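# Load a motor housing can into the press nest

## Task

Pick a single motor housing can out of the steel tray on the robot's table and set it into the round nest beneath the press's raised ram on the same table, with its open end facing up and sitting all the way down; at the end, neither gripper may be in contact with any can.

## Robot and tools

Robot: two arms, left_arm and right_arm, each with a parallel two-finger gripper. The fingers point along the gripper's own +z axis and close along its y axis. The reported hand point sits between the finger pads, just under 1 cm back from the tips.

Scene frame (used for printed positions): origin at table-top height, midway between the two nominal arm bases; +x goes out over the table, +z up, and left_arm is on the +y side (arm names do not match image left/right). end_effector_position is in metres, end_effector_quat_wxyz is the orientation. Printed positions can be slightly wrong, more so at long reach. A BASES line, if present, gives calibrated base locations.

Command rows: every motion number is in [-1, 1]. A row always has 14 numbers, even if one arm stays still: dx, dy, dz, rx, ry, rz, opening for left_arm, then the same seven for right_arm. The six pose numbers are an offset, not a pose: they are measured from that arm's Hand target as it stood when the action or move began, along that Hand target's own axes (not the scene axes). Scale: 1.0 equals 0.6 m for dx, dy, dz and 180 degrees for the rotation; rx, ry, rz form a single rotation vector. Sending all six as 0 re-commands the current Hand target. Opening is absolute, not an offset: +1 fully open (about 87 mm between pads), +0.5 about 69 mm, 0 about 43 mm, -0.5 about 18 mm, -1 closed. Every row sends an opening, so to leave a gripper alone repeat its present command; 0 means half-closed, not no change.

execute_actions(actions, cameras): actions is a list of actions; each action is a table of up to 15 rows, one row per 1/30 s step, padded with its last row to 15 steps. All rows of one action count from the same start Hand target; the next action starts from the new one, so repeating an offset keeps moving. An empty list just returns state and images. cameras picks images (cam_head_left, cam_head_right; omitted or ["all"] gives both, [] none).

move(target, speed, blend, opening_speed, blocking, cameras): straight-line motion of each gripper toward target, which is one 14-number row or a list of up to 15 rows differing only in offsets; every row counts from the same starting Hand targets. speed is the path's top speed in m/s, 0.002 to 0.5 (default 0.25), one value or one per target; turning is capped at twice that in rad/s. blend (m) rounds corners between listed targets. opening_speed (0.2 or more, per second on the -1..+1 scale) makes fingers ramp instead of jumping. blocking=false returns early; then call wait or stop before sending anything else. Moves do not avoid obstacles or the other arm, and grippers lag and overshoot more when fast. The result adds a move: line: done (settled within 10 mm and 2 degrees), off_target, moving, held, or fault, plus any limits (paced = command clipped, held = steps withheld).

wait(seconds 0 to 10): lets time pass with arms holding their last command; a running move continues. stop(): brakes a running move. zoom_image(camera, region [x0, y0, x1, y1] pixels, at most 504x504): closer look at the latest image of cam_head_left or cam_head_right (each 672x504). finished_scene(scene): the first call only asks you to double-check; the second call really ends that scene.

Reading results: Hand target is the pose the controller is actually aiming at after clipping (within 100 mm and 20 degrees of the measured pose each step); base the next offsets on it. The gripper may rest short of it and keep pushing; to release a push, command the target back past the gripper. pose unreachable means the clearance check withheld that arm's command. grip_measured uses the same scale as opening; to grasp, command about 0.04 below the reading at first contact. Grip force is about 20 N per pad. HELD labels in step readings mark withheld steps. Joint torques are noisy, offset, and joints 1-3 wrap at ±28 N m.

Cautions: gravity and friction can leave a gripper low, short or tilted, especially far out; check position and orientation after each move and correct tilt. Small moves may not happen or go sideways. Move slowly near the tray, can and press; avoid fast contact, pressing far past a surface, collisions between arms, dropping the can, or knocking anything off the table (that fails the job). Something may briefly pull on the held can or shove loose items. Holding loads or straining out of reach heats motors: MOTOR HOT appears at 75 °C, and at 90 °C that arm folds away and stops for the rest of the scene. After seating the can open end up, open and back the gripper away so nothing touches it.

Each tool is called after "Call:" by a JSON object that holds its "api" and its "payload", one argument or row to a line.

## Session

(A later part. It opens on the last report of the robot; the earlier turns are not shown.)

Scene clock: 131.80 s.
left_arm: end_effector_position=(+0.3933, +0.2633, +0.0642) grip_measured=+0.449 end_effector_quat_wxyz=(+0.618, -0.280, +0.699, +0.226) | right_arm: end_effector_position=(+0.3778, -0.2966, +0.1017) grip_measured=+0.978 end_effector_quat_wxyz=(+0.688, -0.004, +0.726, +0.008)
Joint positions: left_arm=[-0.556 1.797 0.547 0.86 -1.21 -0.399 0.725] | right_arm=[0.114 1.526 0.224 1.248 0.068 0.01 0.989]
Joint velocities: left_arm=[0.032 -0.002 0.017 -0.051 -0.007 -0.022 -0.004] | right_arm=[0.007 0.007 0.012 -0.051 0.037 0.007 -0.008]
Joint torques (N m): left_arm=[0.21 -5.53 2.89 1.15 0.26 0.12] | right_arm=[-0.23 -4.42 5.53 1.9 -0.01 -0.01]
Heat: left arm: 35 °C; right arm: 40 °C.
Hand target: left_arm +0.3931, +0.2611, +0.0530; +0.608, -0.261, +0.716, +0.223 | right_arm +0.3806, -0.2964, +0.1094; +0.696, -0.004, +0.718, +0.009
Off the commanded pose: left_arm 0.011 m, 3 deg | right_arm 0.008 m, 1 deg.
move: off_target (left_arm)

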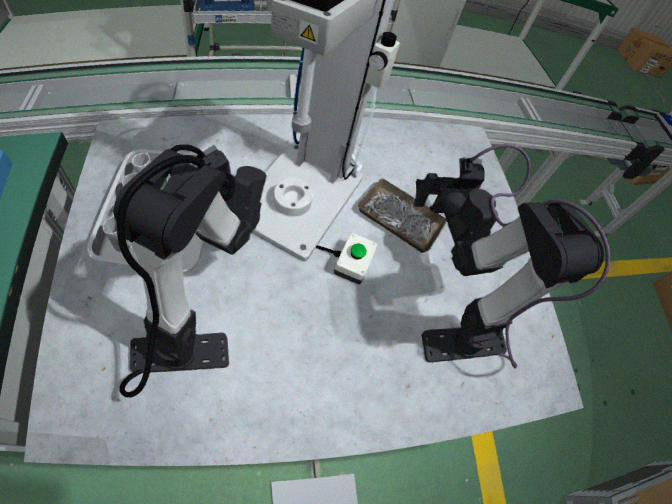

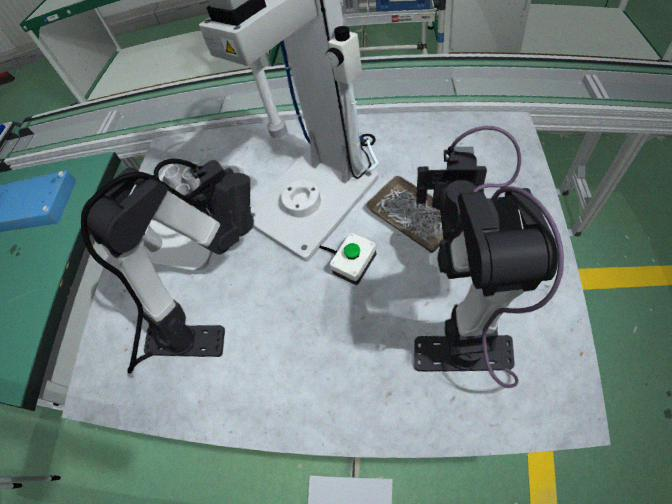

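Call:
{"api": "move", "payload": {
  "target": [-0.02,0,-0.16,0,0,0,0.45,0,0,0,0,0,0,1],
  "speed": 0.08
}}

Call:
{"api": "zoom_image", "payload": {
  "camera": "cam_head_right",
  "region": [150, 150, 250, 240]
}}

Call:
{"api": "zoom_image", "payload": {
  "camera": "cam_head_left",
  "region": [130, 140, 230, 230]
}}

Scene clock: 139.20 s.
left_arm: end_effector_position=(+0.3177, +0.2030, +0.0748) grip_measured=+0.450 end_effector_quat_wxyz=(+0.600, -0.261, +0.723, +0.223) | right_arm: end_effector_position=(+0.3778, -0.2966, +0.1017) grip_measured=+0.978 end_effector_quat_wxyz=(+0.688, -0.004, +0.726, +0.008)
Joint positions: left_arm=[-0.894 1.677 0.774 -0.522 -1.387 -1.413 0.725] | right_arm=[0.114 1.526 0.224 1.248 0.068 0.01 0.989]
Joint velocities: left_arm=[-0.012 0.007 0.002 0.037 0.051 -0.022 -0.004] | right_arm=[-0.007 0.002 0.002 0.037 0.022 -0.051 -0.008]
Joint torques (N m): left_arm=[0.06 -5.24 6.2 0.22 -0.45 -0.07] | right_arm=[-0.23 -4.41 5.53 1.9 -0.01 0]
Heat: left arm: 35 °C; right arm: 40 °C.
Hand target: left_arm +0.3211, +0.1988, +0.0768; +0.600, -0.266, +0.721, +0.222 | right_arm +0.3806, -0.2964, +0.1094; +0.696, -0.004, +0.718, +0.009
Off the commanded pose: left_arm 0.007 m, 1 deg | right_arm 0.008 m, 1 deg.
move: done

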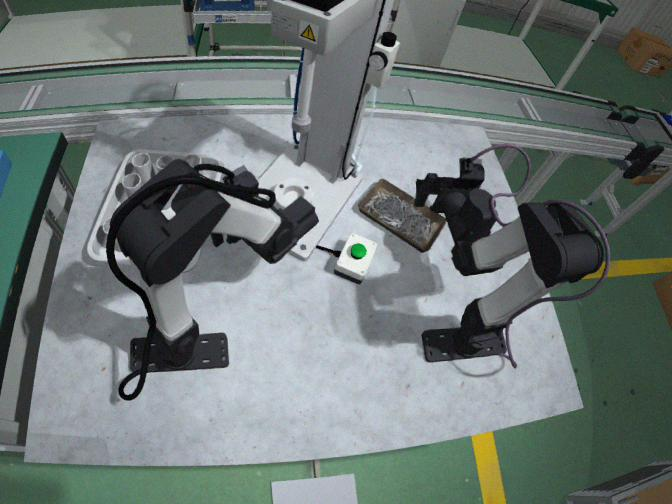

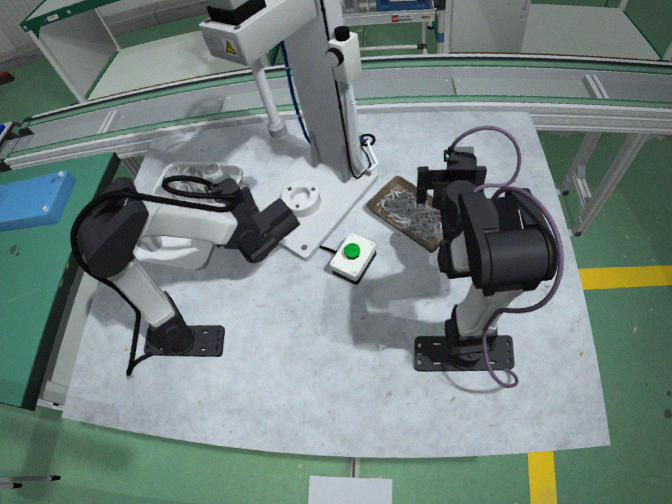

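Scaled by 5.040.

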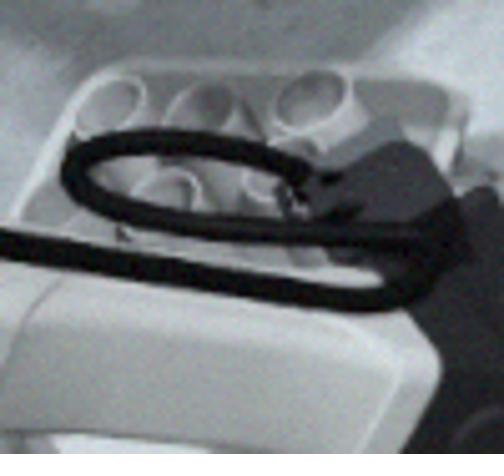

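Scaled by 5.040.

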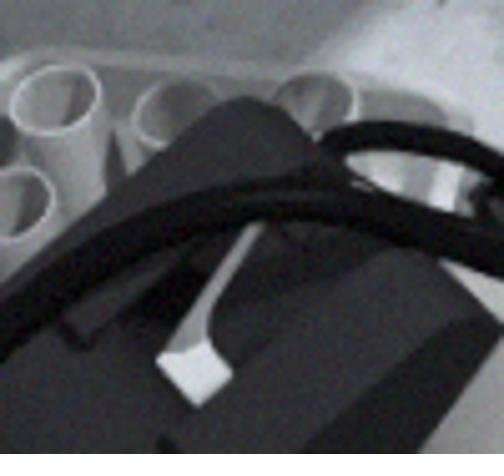

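Call:
{"api": "move", "payload": {
  "target": [-0.08,-0.1,-0.13,0,0,0,0.45,0,0,0,0,0,0,1],
  "speed": 0.15
}}

Call:
{"api": "zoom_image", "payload": {
  "camera": "cam_head_right",
  "region": [130, 140, 250, 250]
}}

Call:
{"api": "zoom_image", "payload": {
  "camera": "cam_head_left",
  "region": [80, 140, 230, 270]
}}

Scene clock: 144.63 s.
left_arm: end_effector_position=(+0.3065, +0.1108, +0.1340) grip_measured=+0.450 end_effector_quat_wxyz=(+0.589, -0.247, +0.743, +0.203) | right_arm: end_effector_position=(+0.3778, -0.2966, +0.1017) grip_measured=+0.978 end_effector_quat_wxyz=(+0.688, -0.004, +0.726, +0.008)
Joint positions: left_arm=[-1.103 1.94 1.372 -1.519 -1.31 -2.092 0.725] | right_arm=[0.114 1.526 0.224 1.248 0.068 0.01 0.989]
Joint velocities: left_arm=[-0.002 -0.017 0.007 0.022 -0.022 0.066 0.01] | right_arm=[0.007 -0.002 0.007 0.007 0.007 -0.051 0.003]
Joint torques (N m): left_arm=[0.21 -7.32 6.32 -0.7 -0.24 -0.04] | right_arm=[-0.23 -4.42 5.53 1.9 -0.01 -0.01]
Heat: left arm: 36 °C; right arm: 40 °C.
Hand target: left_arm +0.3074, +0.1078, +0.1334; +0.597, -0.268, +0.723, +0.224 | right_arm +0.3806, -0.2964, +0.1094; +0.696, -0.004, +0.718, +0.009
Off the commanded pose: left_arm 0.005 m, 4 deg | right_arm 0.008 m, 1 deg.
joint sent to its limit (left arm) — joint 6 (wrist roll), lower limit. The joint targets are off in position and orientation.
move: off_target (left_arm)

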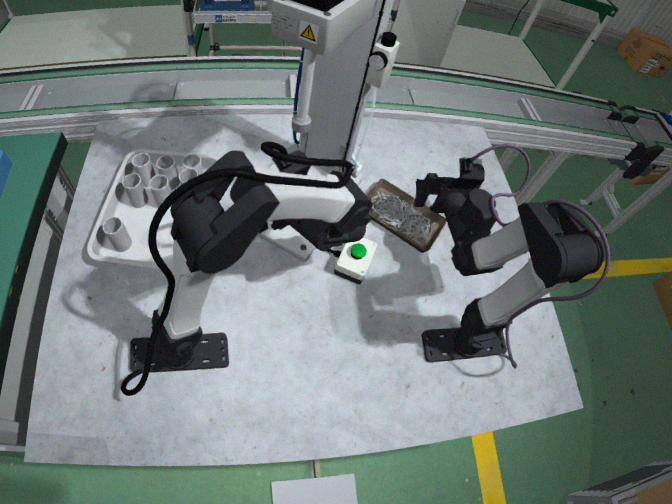

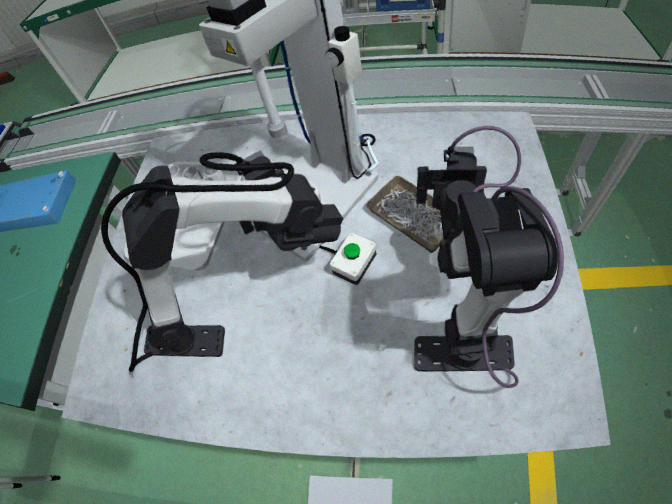

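Scaled by 4.200.

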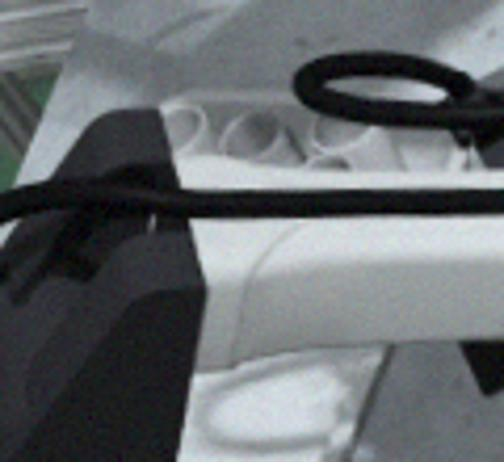

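Scaled by 3.360.

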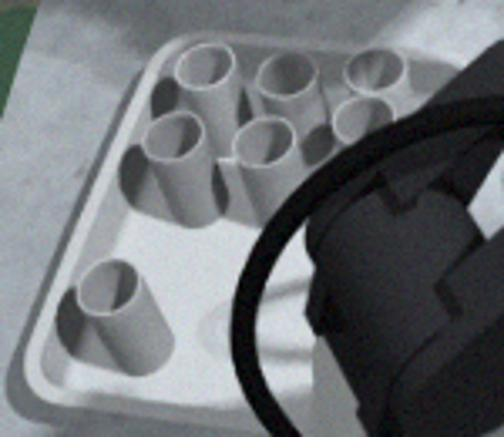

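Call:
{"api": "move", "payload": {
  "target": [-0.025,0.159,0.166,0.1255,-0.0047,0.0218,0.45,0,0,0,0,0,0,1],
  "speed": 0.12
}}

Call:
{"api": "zoom_image", "payload": {
  "camera": "cam_head_right",
  "region": [130, 140, 250, 250]
}}

Call:
{"api": "zoom_image", "payload": {
  "camera": "cam_head_left",
  "region": [80, 140, 230, 270]
}}

Scene clock: 161.27 s.
left_arm: end_effector_position=(+0.3233, +0.2452, +0.1442) grip_measured=+0.450 end_effector_quat_wxyz=(+0.641, -0.113, +0.752, +0.101) | right_arm: end_effector_position=(+0.3778, -0.2966, +0.1017) grip_measured=+0.978 end_effector_quat_wxyz=(+0.688, -0.004, +0.726, +0.008)
Joint positions: left_arm=[-0.626 0.955 0.314 0.397 -0.864 -0.18 0.725] | right_arm=[0.114 1.526 0.224 1.248 0.068 0.01 0.989]
Joint velocities: left_arm=[-0.017 0.017 0.017 -0.081 -0.051 0.022 -0.012] | right_arm=[-0.002 -0.007 -0.007 0.066 -0.007 0.022 -0.003]
Joint torques (N m): left_arm=[0.72 -2.18 5.42 1.58 0.08 0.16] | right_arm=[-0.23 -4.41 5.53 1.9 -0.01 -0.01]
Heat: left arm: 37 °C; right arm: 40 °C.
Hand target: left_arm +0.3237, +0.2462, +0.1437; +0.644, -0.111, +0.751, +0.100 | right_arm +0.3806, -0.2964, +0.1094; +0.696, -0.004, +0.718, +0.009
Off the commanded pose: left_arm 0.015 m, 1 deg | right_arm 0.008 m, 1 deg.
move: off_target (left_arm); limits=paced

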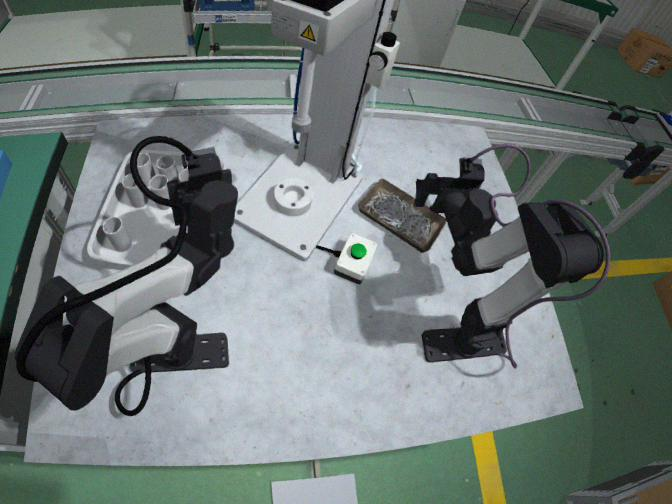

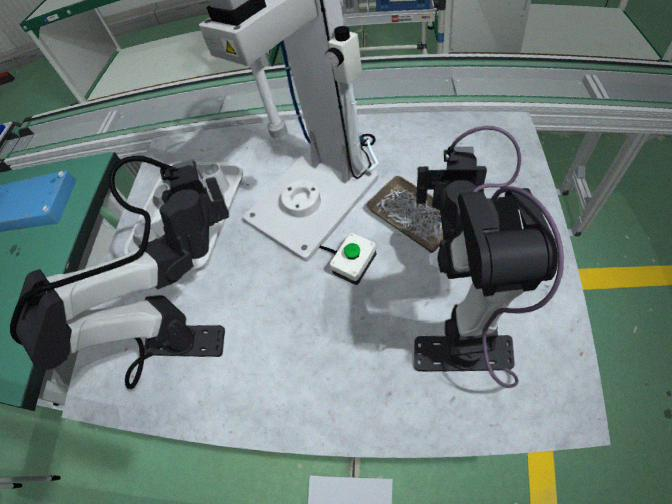

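Scaled by 4.200.

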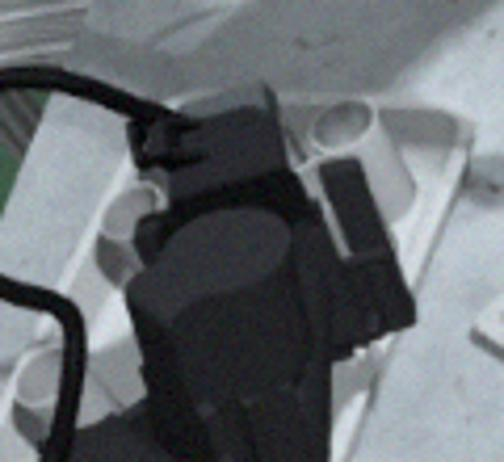

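Scaled by 3.360.

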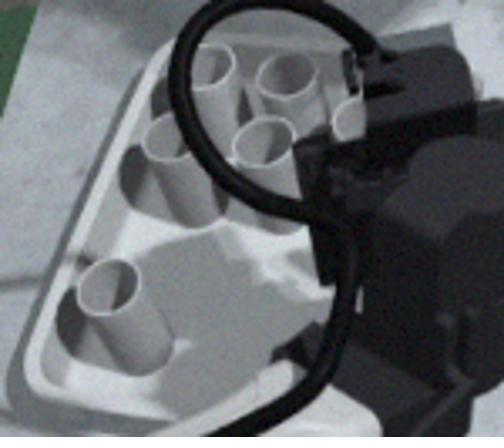

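Call:
{"api": "move", "payload": {
  "target": [0.1205,0,-0.0167,0,0,0,0.45,0,0,0,0,0,0,1],
  "speed": 0.1
}}

Call:
{"api": "zoom_image", "payload": {
  "camera": "cam_head_right",
  "region": [150, 150, 240, 230]
}}

Call:
{"api": "zoom_image", "payload": {
  "camera": "cam_head_left",
  "region": [130, 140, 230, 230]
}}

Scene clock: 173.77 s.
left_arm: end_effector_position=(+0.3042, +0.2408, +0.0737) grip_measured=+0.450 end_effector_quat_wxyz=(+0.641, -0.112, +0.753, +0.098) | right_arm: end_effector_position=(+0.3778, -0.2966, +0.1017) grip_measured=+0.978 end_effector_quat_wxyz=(+0.688, -0.004, +0.726, +0.008)
Joint positions: left_arm=[-0.71 1.233 0.078 0.883 -0.937 -0.218 0.725] | right_arm=[0.114 1.526 0.224 1.248 0.068 0.01 0.989]
Joint velocities: left_arm=[-0.002 0.002 -0.012 0.007 0.022 -0.066 -0.007] | right_arm=[-0.007 0.002 0.002 -0.007 -0.022 -0.066 0.018]
Joint torques (N m): left_arm=[-0.64 -1.7 3.59 1.58 -0.16 0.06] | right_arm=[-0.23 -4.42 5.53 1.9 -0.01 0]
Heat: left arm: 37 °C; right arm: 40 °C.
Hand target: left_arm +0.3026, +0.2411, +0.0724; +0.642, -0.112, +0.752, +0.099 | right_arm +0.3806, -0.2964, +0.1094; +0.696, -0.004, +0.718, +0.009
Off the commanded pose: left_arm 0.001 m, 1 deg | right_arm 0.008 m, 1 deg.
move: done

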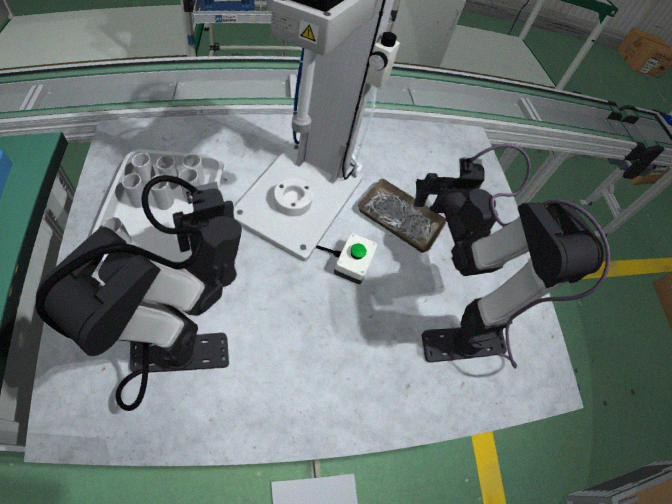

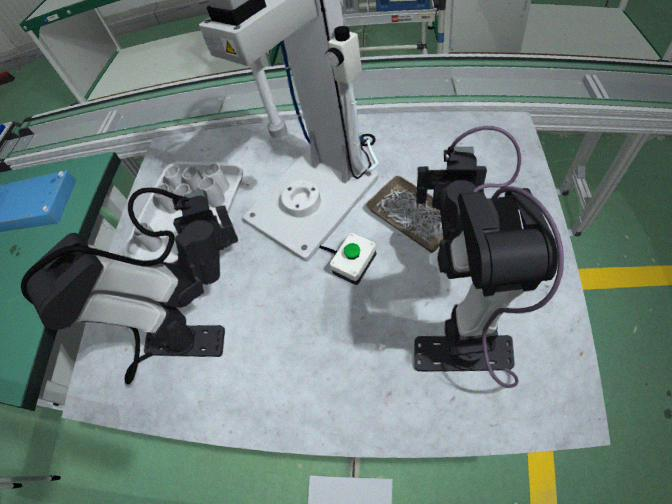

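Scaled by 5.600.

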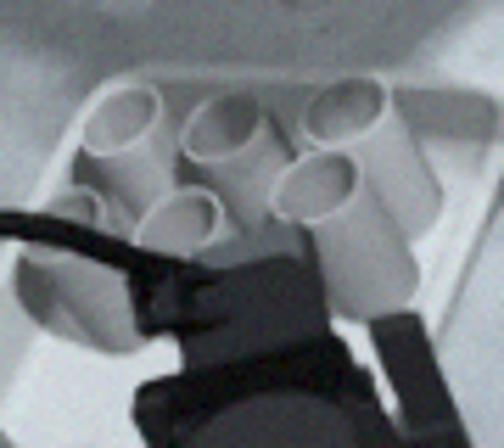

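Scaled by 5.040.

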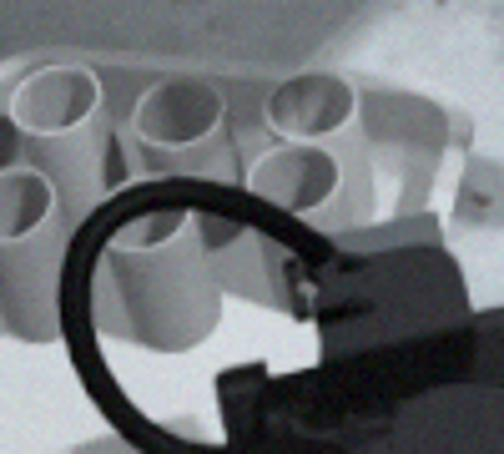

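Call:
{"api": "move", "payload": {
  "target": [
    [0.002,-0.0133,0.0,0,0,0,0.45,0,0,0,0,0,0,1],
    [0.002,-0.0133,0.07,0,0,0,0.45,0,0,0,0,0,0,1]
  ],
  "speed": 0.06
}}

Call:
{"api": "zoom_image", "payload": {
  "camera": "cam_head_right",
  "region": [150, 150, 240, 230]
}}

Call:
{"api": "zoom_image", "payload": {
  "camera": "cam_head_left",
  "region": [130, 140, 230, 230]
}}

Scene clock: 182.07 s.
left_arm: end_effector_position=(+0.3379, +0.2496, +0.0587) grip_measured=+0.450 end_effector_quat_wxyz=(+0.637, -0.109, +0.756, +0.106) | right_arm: end_effector_position=(+0.3778, -0.2966, +0.1017) grip_measured=+0.978 end_effector_quat_wxyz=(+0.688, -0.004, +0.726, +0.008)
Joint positions: left_arm=[-0.564 1.528 0.135 1.15 -0.805 -0.155 0.725] | right_arm=[0.114 1.526 0.224 1.248 0.068 0.01 0.989]
Joint velocities: left_arm=[-0.007 0.002 0.012 -0.022 0.066 0.022 -0.01] | right_arm=[0.002 -0.002 -0.007 0.037 -0.022 -0.022 -0.018]
Joint torques (N m): left_arm=[0.75 -3.11 4.93 1.67 0.1 0.15] | right_arm=[-0.23 -4.41 5.53 1.9 -0.01 -0.01]
Heat: left arm: 37 °C; right arm: 40 °C.
Hand target: left_arm +0.3449, +0.2470, +0.0643; +0.644, -0.110, +0.750, +0.101 | right_arm +0.3806, -0.2964, +0.1094; +0.696, -0.004, +0.718, +0.009
Off the commanded pose: left_arm 0.010 m, 1 deg | right_arm 0.008 m, 1 deg.
move: done

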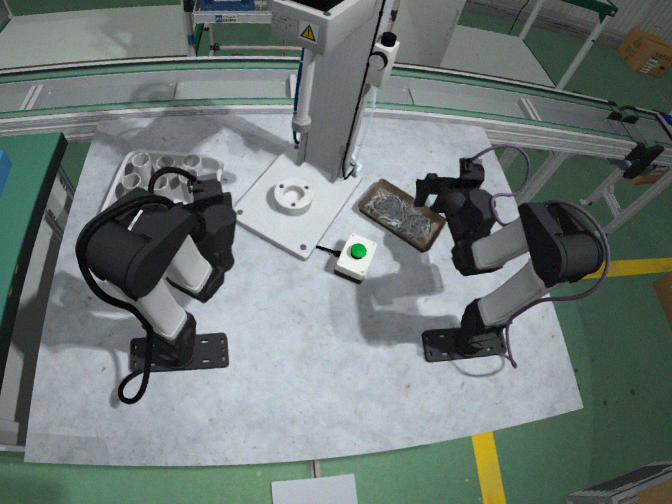

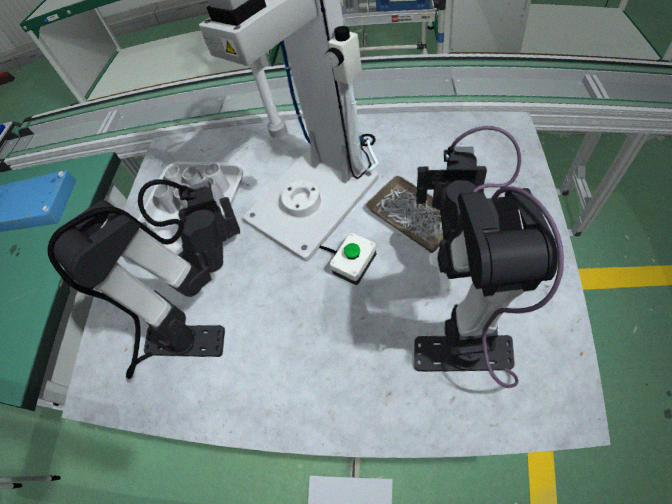

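Scaled by 5.600.

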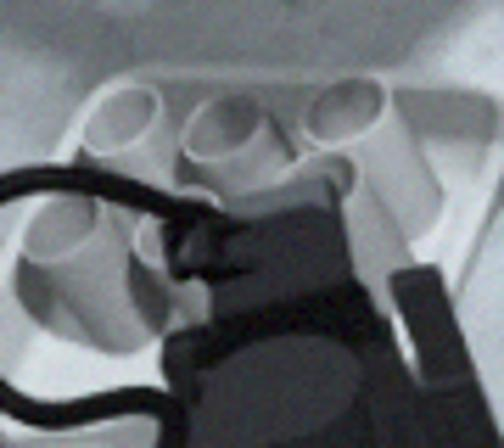

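Scaled by 5.040.

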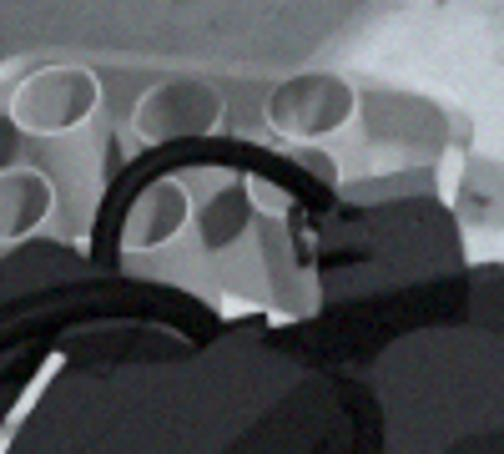

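Call:
{"api": "move", "payload": {
  "target": [-0.02,-0.0033,0.085,0,0,0,0.45,0,0,0,0,0,0,1],
  "speed": 0.06
}}

Call:
{"api": "zoom_image", "payload": {
  "camera": "cam_head_right",
  "region": [150, 150, 240, 230]
}}

Call:
{"api": "zoom_image", "payload": {
  "camera": "cam_head_left",
  "region": [130, 140, 230, 230]
}}

Scene clock: 187.10 s.
left_arm: end_effector_position=(+0.3886, +0.2494, +0.0611) grip_measured=+0.450 end_effector_quat_wxyz=(+0.638, -0.091, +0.760, +0.082) | right_arm: end_effector_position=(+0.3778, -0.2966, +0.1017) grip_measured=+0.978 end_effector_quat_wxyz=(+0.688, -0.004, +0.726, +0.008)
Joint positions: left_arm=[-0.417 1.659 0.285 1.164 -0.6 -0.112 0.725] | right_arm=[0.114 1.526 0.224 1.248 0.068 0.01 0.989]
Joint velocities: left_arm=[0.007 -0.002 -0.012 -0.022 0.11 -0.022 -0.001] | right_arm=[0.007 -0.017 -0.002 -0.037 -0.007 -0.007 0.003]
Joint torques (N m): left_arm=[1.94 -4.33 5.33 1.71 -0.37 0.2] | right_arm=[-0.21 -4.41 5.53 1.9 -0.01 0]
Heat: left arm: 36 °C; right arm: 40 °C.
Hand target: left_arm +0.3957, +0.2617, +0.0685; +0.646, -0.108, +0.749, +0.104 | right_arm +0.3806, -0.2964, +0.1094; +0.696, -0.004, +0.718, +0.009
Off the commanded pose: left_arm 0.015 m, 3 deg | right_arm 0.008 m, 1 deg.
move: off_target (left_arm)

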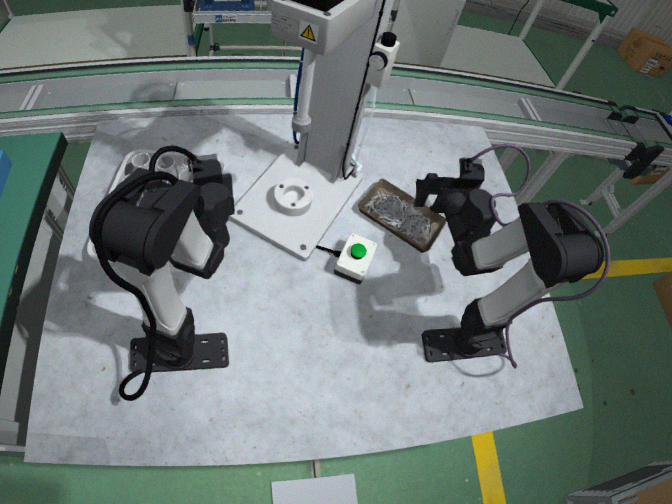

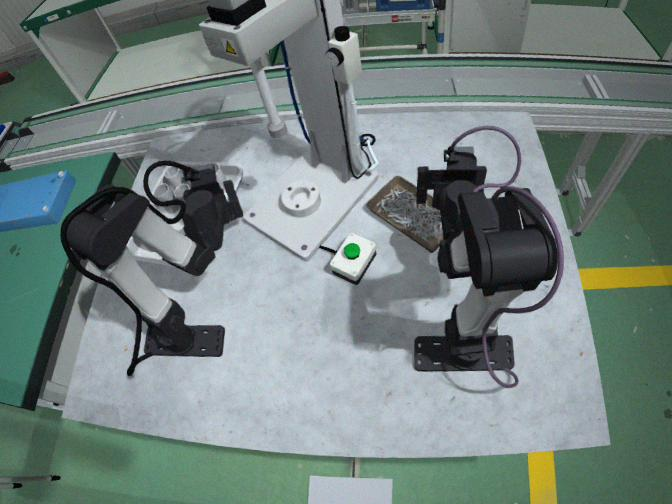

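Scaled by 5.600.

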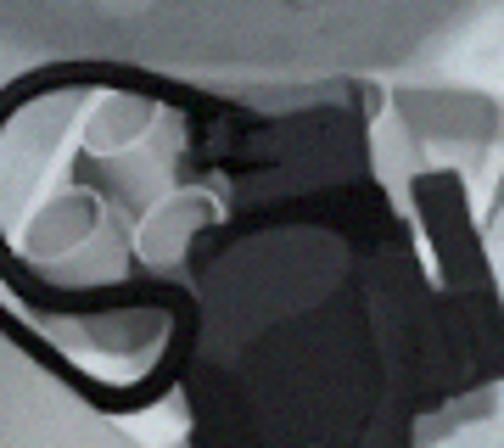

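Scaled by 5.040.

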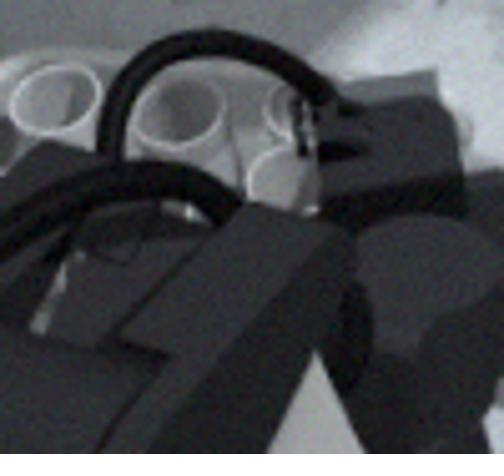

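Call:
{"api": "move", "payload": {
  "target": [-0.002,0.012,0.006,0,0,0,0.45,0,0,0,0,0,0,1],
  "speed": 0.05
}}

Call:
{"api": "zoom_image", "payload": {
  "camera": "cam_head_right",
  "region": [150, 150, 240, 230]
}}

Call:
{"api": "zoom_image", "payload": {
  "camera": "cam_head_left",
  "region": [130, 140, 230, 230]
}}

Scene clock: 192.63 s.
left_arm: end_effector_position=(+0.3919, +0.2500, +0.0608) grip_measured=+0.450 end_effector_quat_wxyz=(+0.638, -0.083, +0.762, +0.070) | right_arm: end_effector_position=(+0.3778, -0.2966, +0.1017) grip_measured=+0.978 end_effector_quat_wxyz=(+0.688, -0.004, +0.726, +0.008)
Joint positions: left_arm=[-0.389 1.659 0.285 1.168 -0.543 -0.107 0.725] | right_arm=[0.114 1.526 0.224 1.248 0.068 0.01 0.989]
Joint velocities: left_arm=[-0.032 0.002 0.017 -0.11 -0.022 0.022 -0.004] | right_arm=[0.007 -0.017 -0.022 -0.022 0.007 -0.051 0.008]
Joint torques (N m): left_arm=[2.52 -5.07 4.88 1.74 -0.57 0.32] | right_arm=[-0.23 -4.42 5.53 1.9 -0.01 0]
Heat: left arm: 37 °C; right arm: 40 °C.
Hand target: left_arm +0.3973, +0.2698, +0.0697; +0.646, -0.108, +0.748, +0.104 | right_arm +0.3806, -0.2964, +0.1094; +0.696, -0.004, +0.718, +0.009
Off the commanded pose: left_arm 0.022 m, 5 deg | right_arm 0.008 m, 1 deg.
move: off_target (left_arm)

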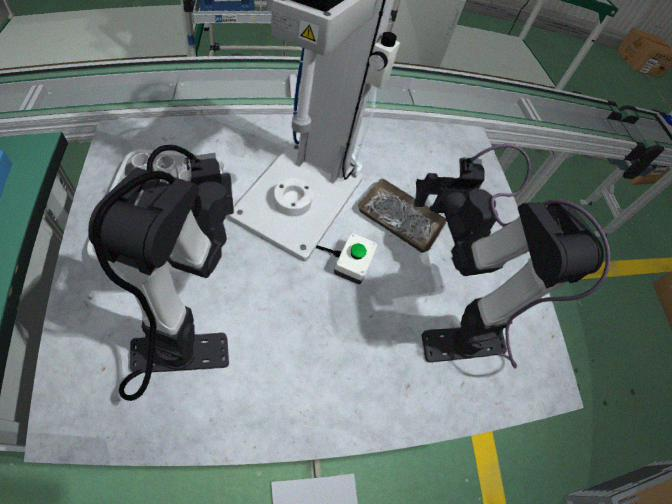

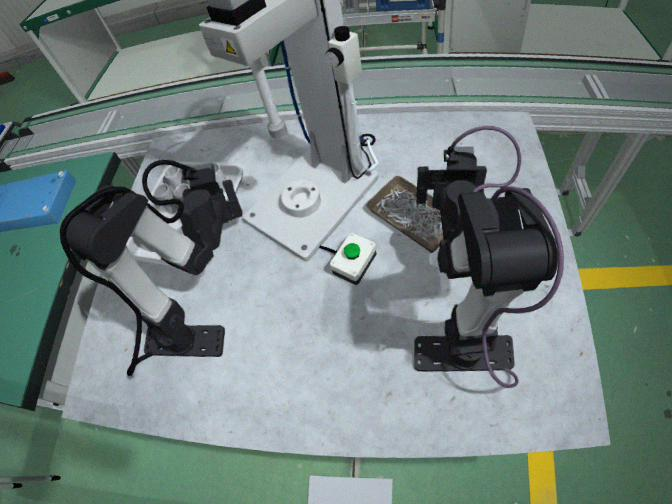

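Scaled by 5.600.

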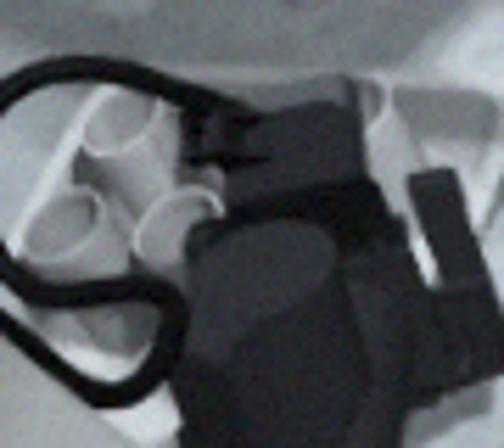

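Scaled by 5.040.

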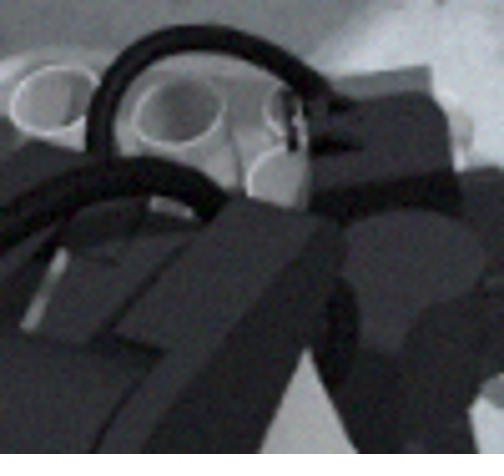

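Call:
{"api": "move", "payload": {
  "target": [0,-0.025,0.004,0,0,0,0.45,0,0,0,0,0,0,1],
  "speed": 0.05,
  "cameras": []
}}

Call:
{"api": "move", "payload": {
  "target": [0,0,0,0,0,0,-0.2,0,0,0,0,0,0,1],
  "opening_speed": 0.4
}}

Call:
{"api": "zoom_image", "payload": {
  "camera": "cam_head_right",
  "region": [150, 150, 240, 230]
}}

Call:
{"api": "zoom_image", "payload": {
  "camera": "cam_head_left",
  "region": [130, 140, 230, 230]
}}

Scene clock: 198.53 s.
left_arm: end_effector_position=(+0.3972, +0.2482, +0.0607) grip_measured=+0.450 end_effector_quat_wxyz=(+0.639, -0.090, +0.760, +0.082) | right_arm: end_effector_position=(+0.3778, -0.2966, +0.1017) grip_measured=+0.978 end_effector_quat_wxyz=(+0.688, -0.004, +0.726, +0.008)
Joint positions: left_arm=[-0.409 1.691 0.317 1.167 -0.593 -0.107 0.725] | right_arm=[0.114 1.526 0.224 1.248 0.068 0.01 0.989]
Joint velocities: left_arm=[-0.012 -0.007 0.007 0.051 0.095 -0.007 -0.001] | right_arm=[-0.002 -0.017 -0.022 -0.007 -0.022 0.095 -0.018]
Joint torques (N m): left_arm=[0.4 -4.75 5.81 1.63 -0.48 0.15] | right_arm=[-0.23 -4.41 5.53 1.9 -0.01 -0.01]
Heat: left arm: 37 °C; right arm: 40 °C.
Hand target: left_arm +0.4039, +0.2561, +0.0683; +0.646, -0.108, +0.749, +0.104 | right_arm +0.3806, -0.2964, +0.1094; +0.696, -0.004, +0.718, +0.009
Off the commanded pose: left_arm 0.013 m, 4 deg | right_arm 0.008 m, 1 deg.
move: off_target (left_arm)
No camera images: "cameras" was empty.

Scene clock: 200.37 s.
left_arm: end_effector_position=(+0.4008, +0.2333, +0.0620) grip_measured=-0.199 end_effector_quat_wxyz=(+0.641, -0.071, +0.762, +0.057) | right_arm: end_effector_position=(+0.3778, -0.2966, +0.1017) grip_measured=+0.978 end_effector_quat_wxyz=(+0.688, -0.004, +0.726, +0.008)
Joint positions: left_arm=[-0.422 1.691 0.327 1.161 -0.542 -0.109 0.4] | right_arm=[0.114 1.526 0.224 1.248 0.068 0.01 0.989]
Joint velocities: left_arm=[-0.002 -0.002 -0.022 0.022 0.007 0.022 -0.004] | right_arm=[-0.007 -0.012 0.017 -0.007 -0.066 -0.051 -0.013]
Joint torques (N m): left_arm=[1.37 -5.18 4.86 1.66 -0.94 0.17] | right_arm=[-0.21 -4.42 5.53 1.9 -0.01 0]
Heat: left arm: 37 °C; right arm: 40 °C.
Hand target: left_arm +0.4040, +0.2560, +0.0685; +0.646, -0.108, +0.749, +0.103 | right_arm +0.3806, -0.2964, +0.1094; +0.696, -0.004, +0.718, +0.009
Off the commanded pose: left_arm 0.024 m, 7 deg | right_arm 0.008 m, 1 deg.
move: off_target (left_arm)

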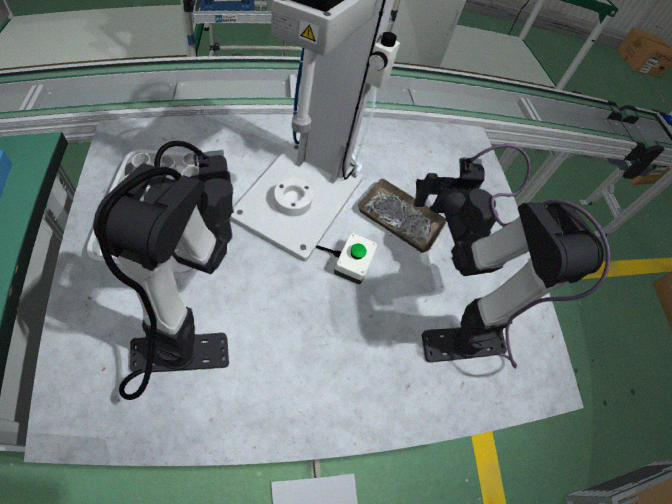

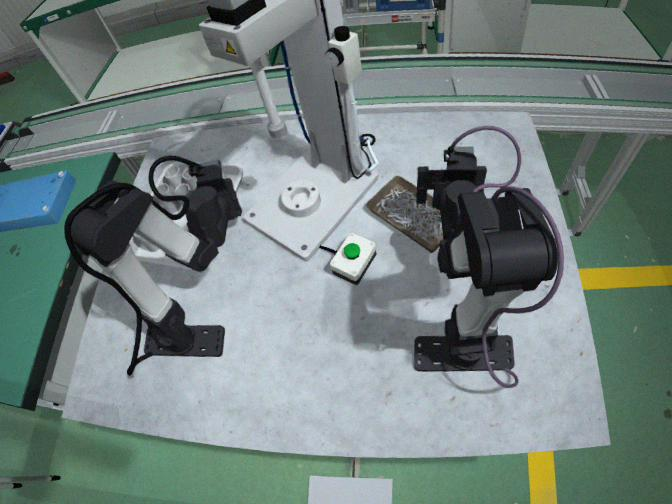

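Scaled by 5.600.

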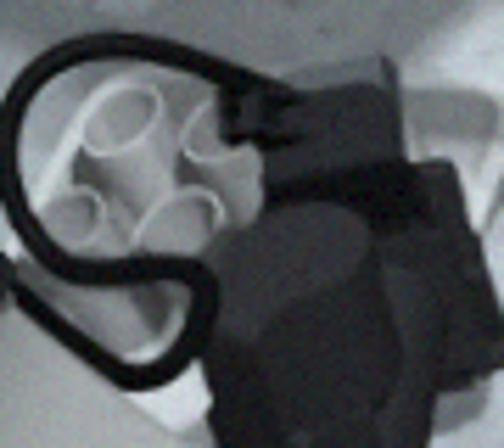

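Scaled by 5.040.

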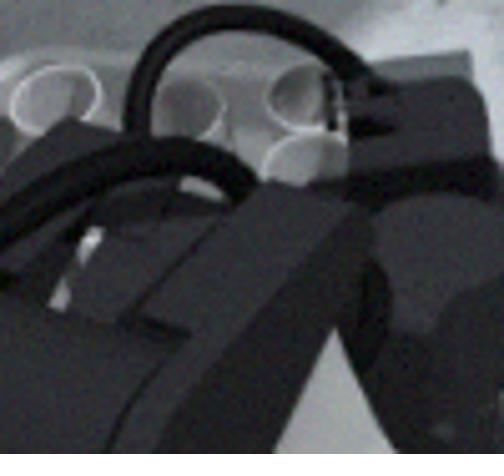

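Call:
{"api": "move", "payload": {
  "target": [0,0,0,0,0,0,-0.45,0,0,0,0,0,0,1],
  "opening_speed": 0.3
}}

Call:
{"api": "zoom_image", "payload": {
  "camera": "cam_head_right",
  "region": [150, 150, 240, 230]
}}

Call:
{"api": "zoom_image", "payload": {
  "camera": "cam_head_left",
  "region": [130, 140, 230, 230]
}}

Scene clock: 209.97 s.
left_arm: end_effector_position=(+0.4014, +0.2278, +0.0620) grip_measured=-0.446 end_effector_quat_wxyz=(+0.641, -0.063, +0.763, +0.047) | right_arm: end_effector_position=(+0.3778, -0.2966, +0.1017) grip_measured=+0.978 end_effector_quat_wxyz=(+0.688, -0.004, +0.726, +0.008)
Joint positions: left_arm=[-0.426 1.691 0.329 1.161 -0.52 -0.111 0.277] | right_arm=[0.114 1.526 0.224 1.248 0.068 0.01 0.989]
Joint velocities: left_arm=[-0.002 -0.002 0.002 0.007 0.066 -0.051 -0.007] | right_arm=[0.002 -0.007 -0.012 -0.007 0.007 -0.007 -0.008]
Joint torques (N m): left_arm=[1.63 -5.33 4.66 1.65 -1.15 0.16] | right_arm=[-0.23 -4.41 5.53 1.9 -0.01 0]
Heat: left arm: 37 °C; right arm: 40 °C.
Hand target: left_arm +0.4040, +0.2560, +0.0685; +0.646, -0.108, +0.749, +0.103 | right_arm +0.3806, -0.2964, +0.1094; +0.696, -0.004, +0.718, +0.009
Off the commanded pose: left_arm 0.029 m, 9 deg | right_arm 0.008 m, 1 deg.
move: off_target (left_arm)

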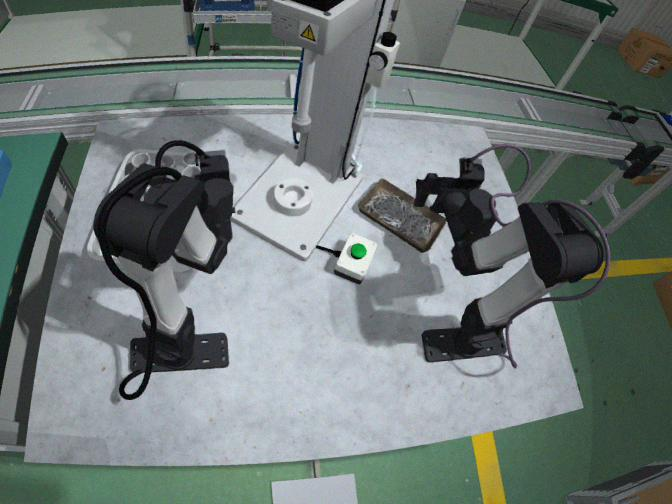

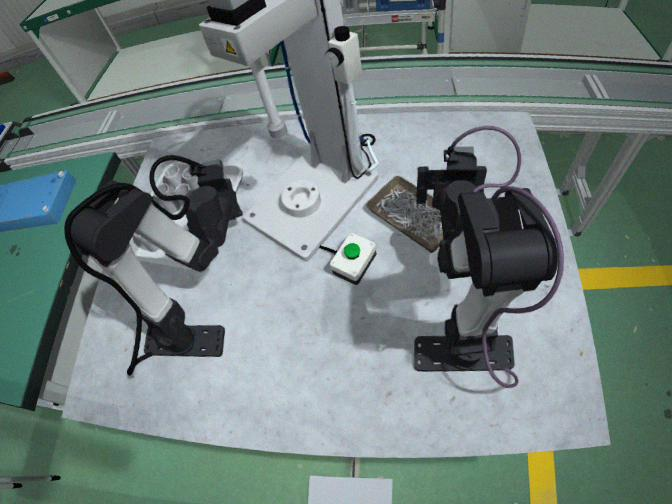

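Scaled by 5.600.

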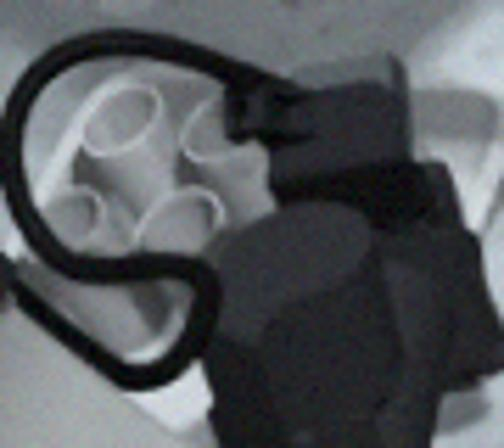

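Scaled by 5.040.

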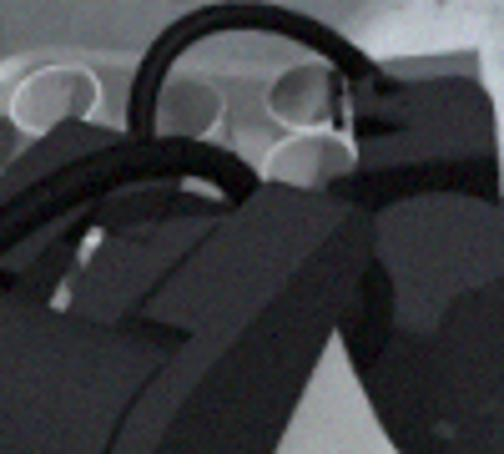

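Call:
{"api": "move", "payload": {
  "target": [
    [0.0,-0.06,-0.05,0,0,0,-0.45,0,0,0,0,0,0,1],
    [0.011,-0.0213,-0.1225,0,0,0,-0.45,0,0,0,0,0,0,1]
  ],
  "speed": 0.08,
  "cameras": []
}}

Call:
{"api": "move", "payload": {
  "target": [0,0,0,0,0,0,0.5,0,0,0,0,0,0,1]
}}

Call:
{"api": "zoom_image", "payload": {
  "camera": "cam_head_right",
  "region": [150, 150, 240, 230]
}}

Call:
{"api": "zoom_image", "payload": {
  "camera": "cam_head_left",
  "region": [130, 140, 230, 230]
}}

Scene clock: 228.43 s.
left_arm: end_effector_position=(+0.3391, +0.2197, +0.0694) grip_measured=-0.450 end_effector_quat_wxyz=(+0.640, -0.106, +0.754, +0.102) | right_arm: end_effector_position=(+0.3778, -0.2966, +0.1017) grip_measured=+0.978 end_effector_quat_wxyz=(+0.688, -0.004, +0.726, +0.008)
Joint positions: left_arm=[-0.688 1.503 0.21 1.028 -0.916 -0.193 0.275] | right_arm=[0.114 1.526 0.224 1.248 0.068 0.01 0.989]
Joint velocities: left_arm=[-0.012 -0.002 -0.002 -0.007 0.037 -0.022 -0.004] | right_arm=[-0.007 0.007 0.007 -0.007 0.022 0.022 -0.008]
Joint torques (N m): left_arm=[-0.62 -6.24 3.36 1.32 -0.15 -0.06] | right_arm=[-0.23 -4.42 5.55 1.9 -0.01 0]
Heat: left arm: 37 °C; right arm: 40 °C.
Hand target: left_arm +0.3369, +0.2198, +0.0720; +0.642, -0.112, +0.752, +0.099 | right_arm +0.3806, -0.2964, +0.1094; +0.696, -0.004, +0.718, +0.009
Off the commanded pose: left_arm 0.004 m, 1 deg | right_arm 0.008 m, 1 deg.
move: done
No camera images: "cameras" was empty.

Scene clock: 229.13 s.
left_arm: end_effector_position=(+0.3390, +0.2197, +0.0693) grip_measured=+0.500 end_effector_quat_wxyz=(+0.640, -0.106, +0.754, +0.102) | right_arm: end_effector_position=(+0.3778, -0.2966, +0.1017) grip_measured=+0.978 end_effector_quat_wxyz=(+0.688, -0.004, +0.726, +0.008)
Joint positions: left_arm=[-0.688 1.503 0.21 1.028 -0.916 -0.193 0.75] | right_arm=[0.114 1.526 0.224 1.248 0.068 0.01 0.989]
Joint velocities: left_arm=[-0.002 0.007 -0.002 0.007 0.037 0.066 -0.004] | right_arm=[-0.002 0.002 -0.002 -0.139 -0.007 -0.051 -0.003]
Joint torques (N m): left_arm=[-0.55 -6.32 3.3 1.31 -0.15 -0.05] | right_arm=[-0.21 -4.41 5.53 1.9 -0.01 -0.01]
Heat: left arm: 36 °C; right arm: 40 °C.
Hand target: left_arm +0.3369, +0.2198, +0.0721; +0.642, -0.112, +0.752, +0.099 | right_arm +0.3806, -0.2964, +0.1094; +0.696, -0.004, +0.718, +0.009
Off the commanded pose: left_arm 0.004 m, 1 deg | right_arm 0.008 m, 1 deg.
move: done

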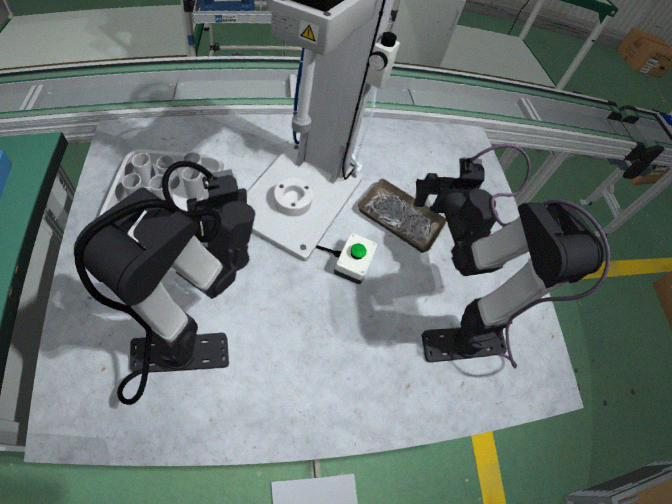

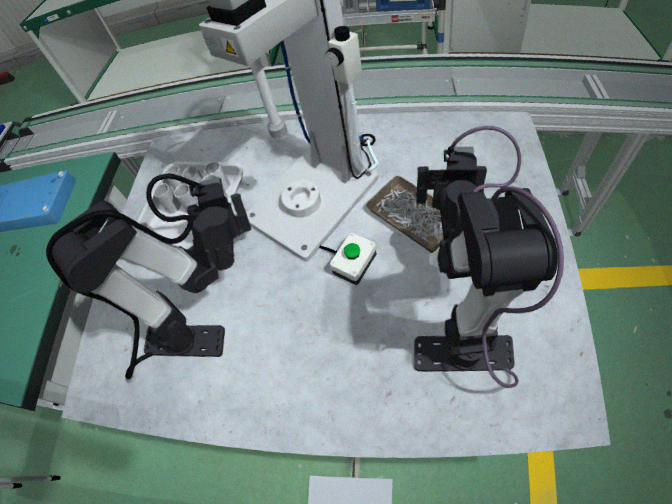

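Scaled by 5.600.

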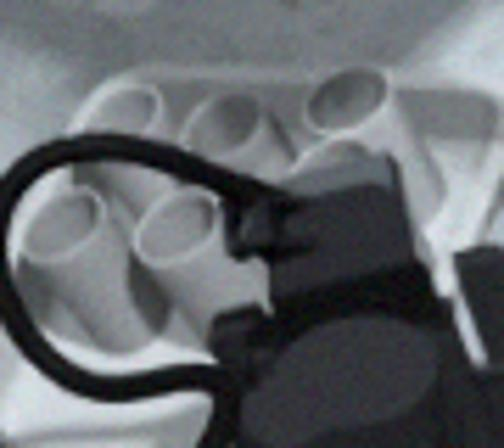

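Scaled by 5.040.

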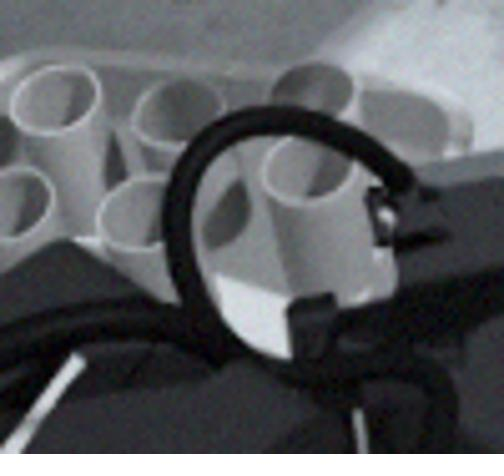

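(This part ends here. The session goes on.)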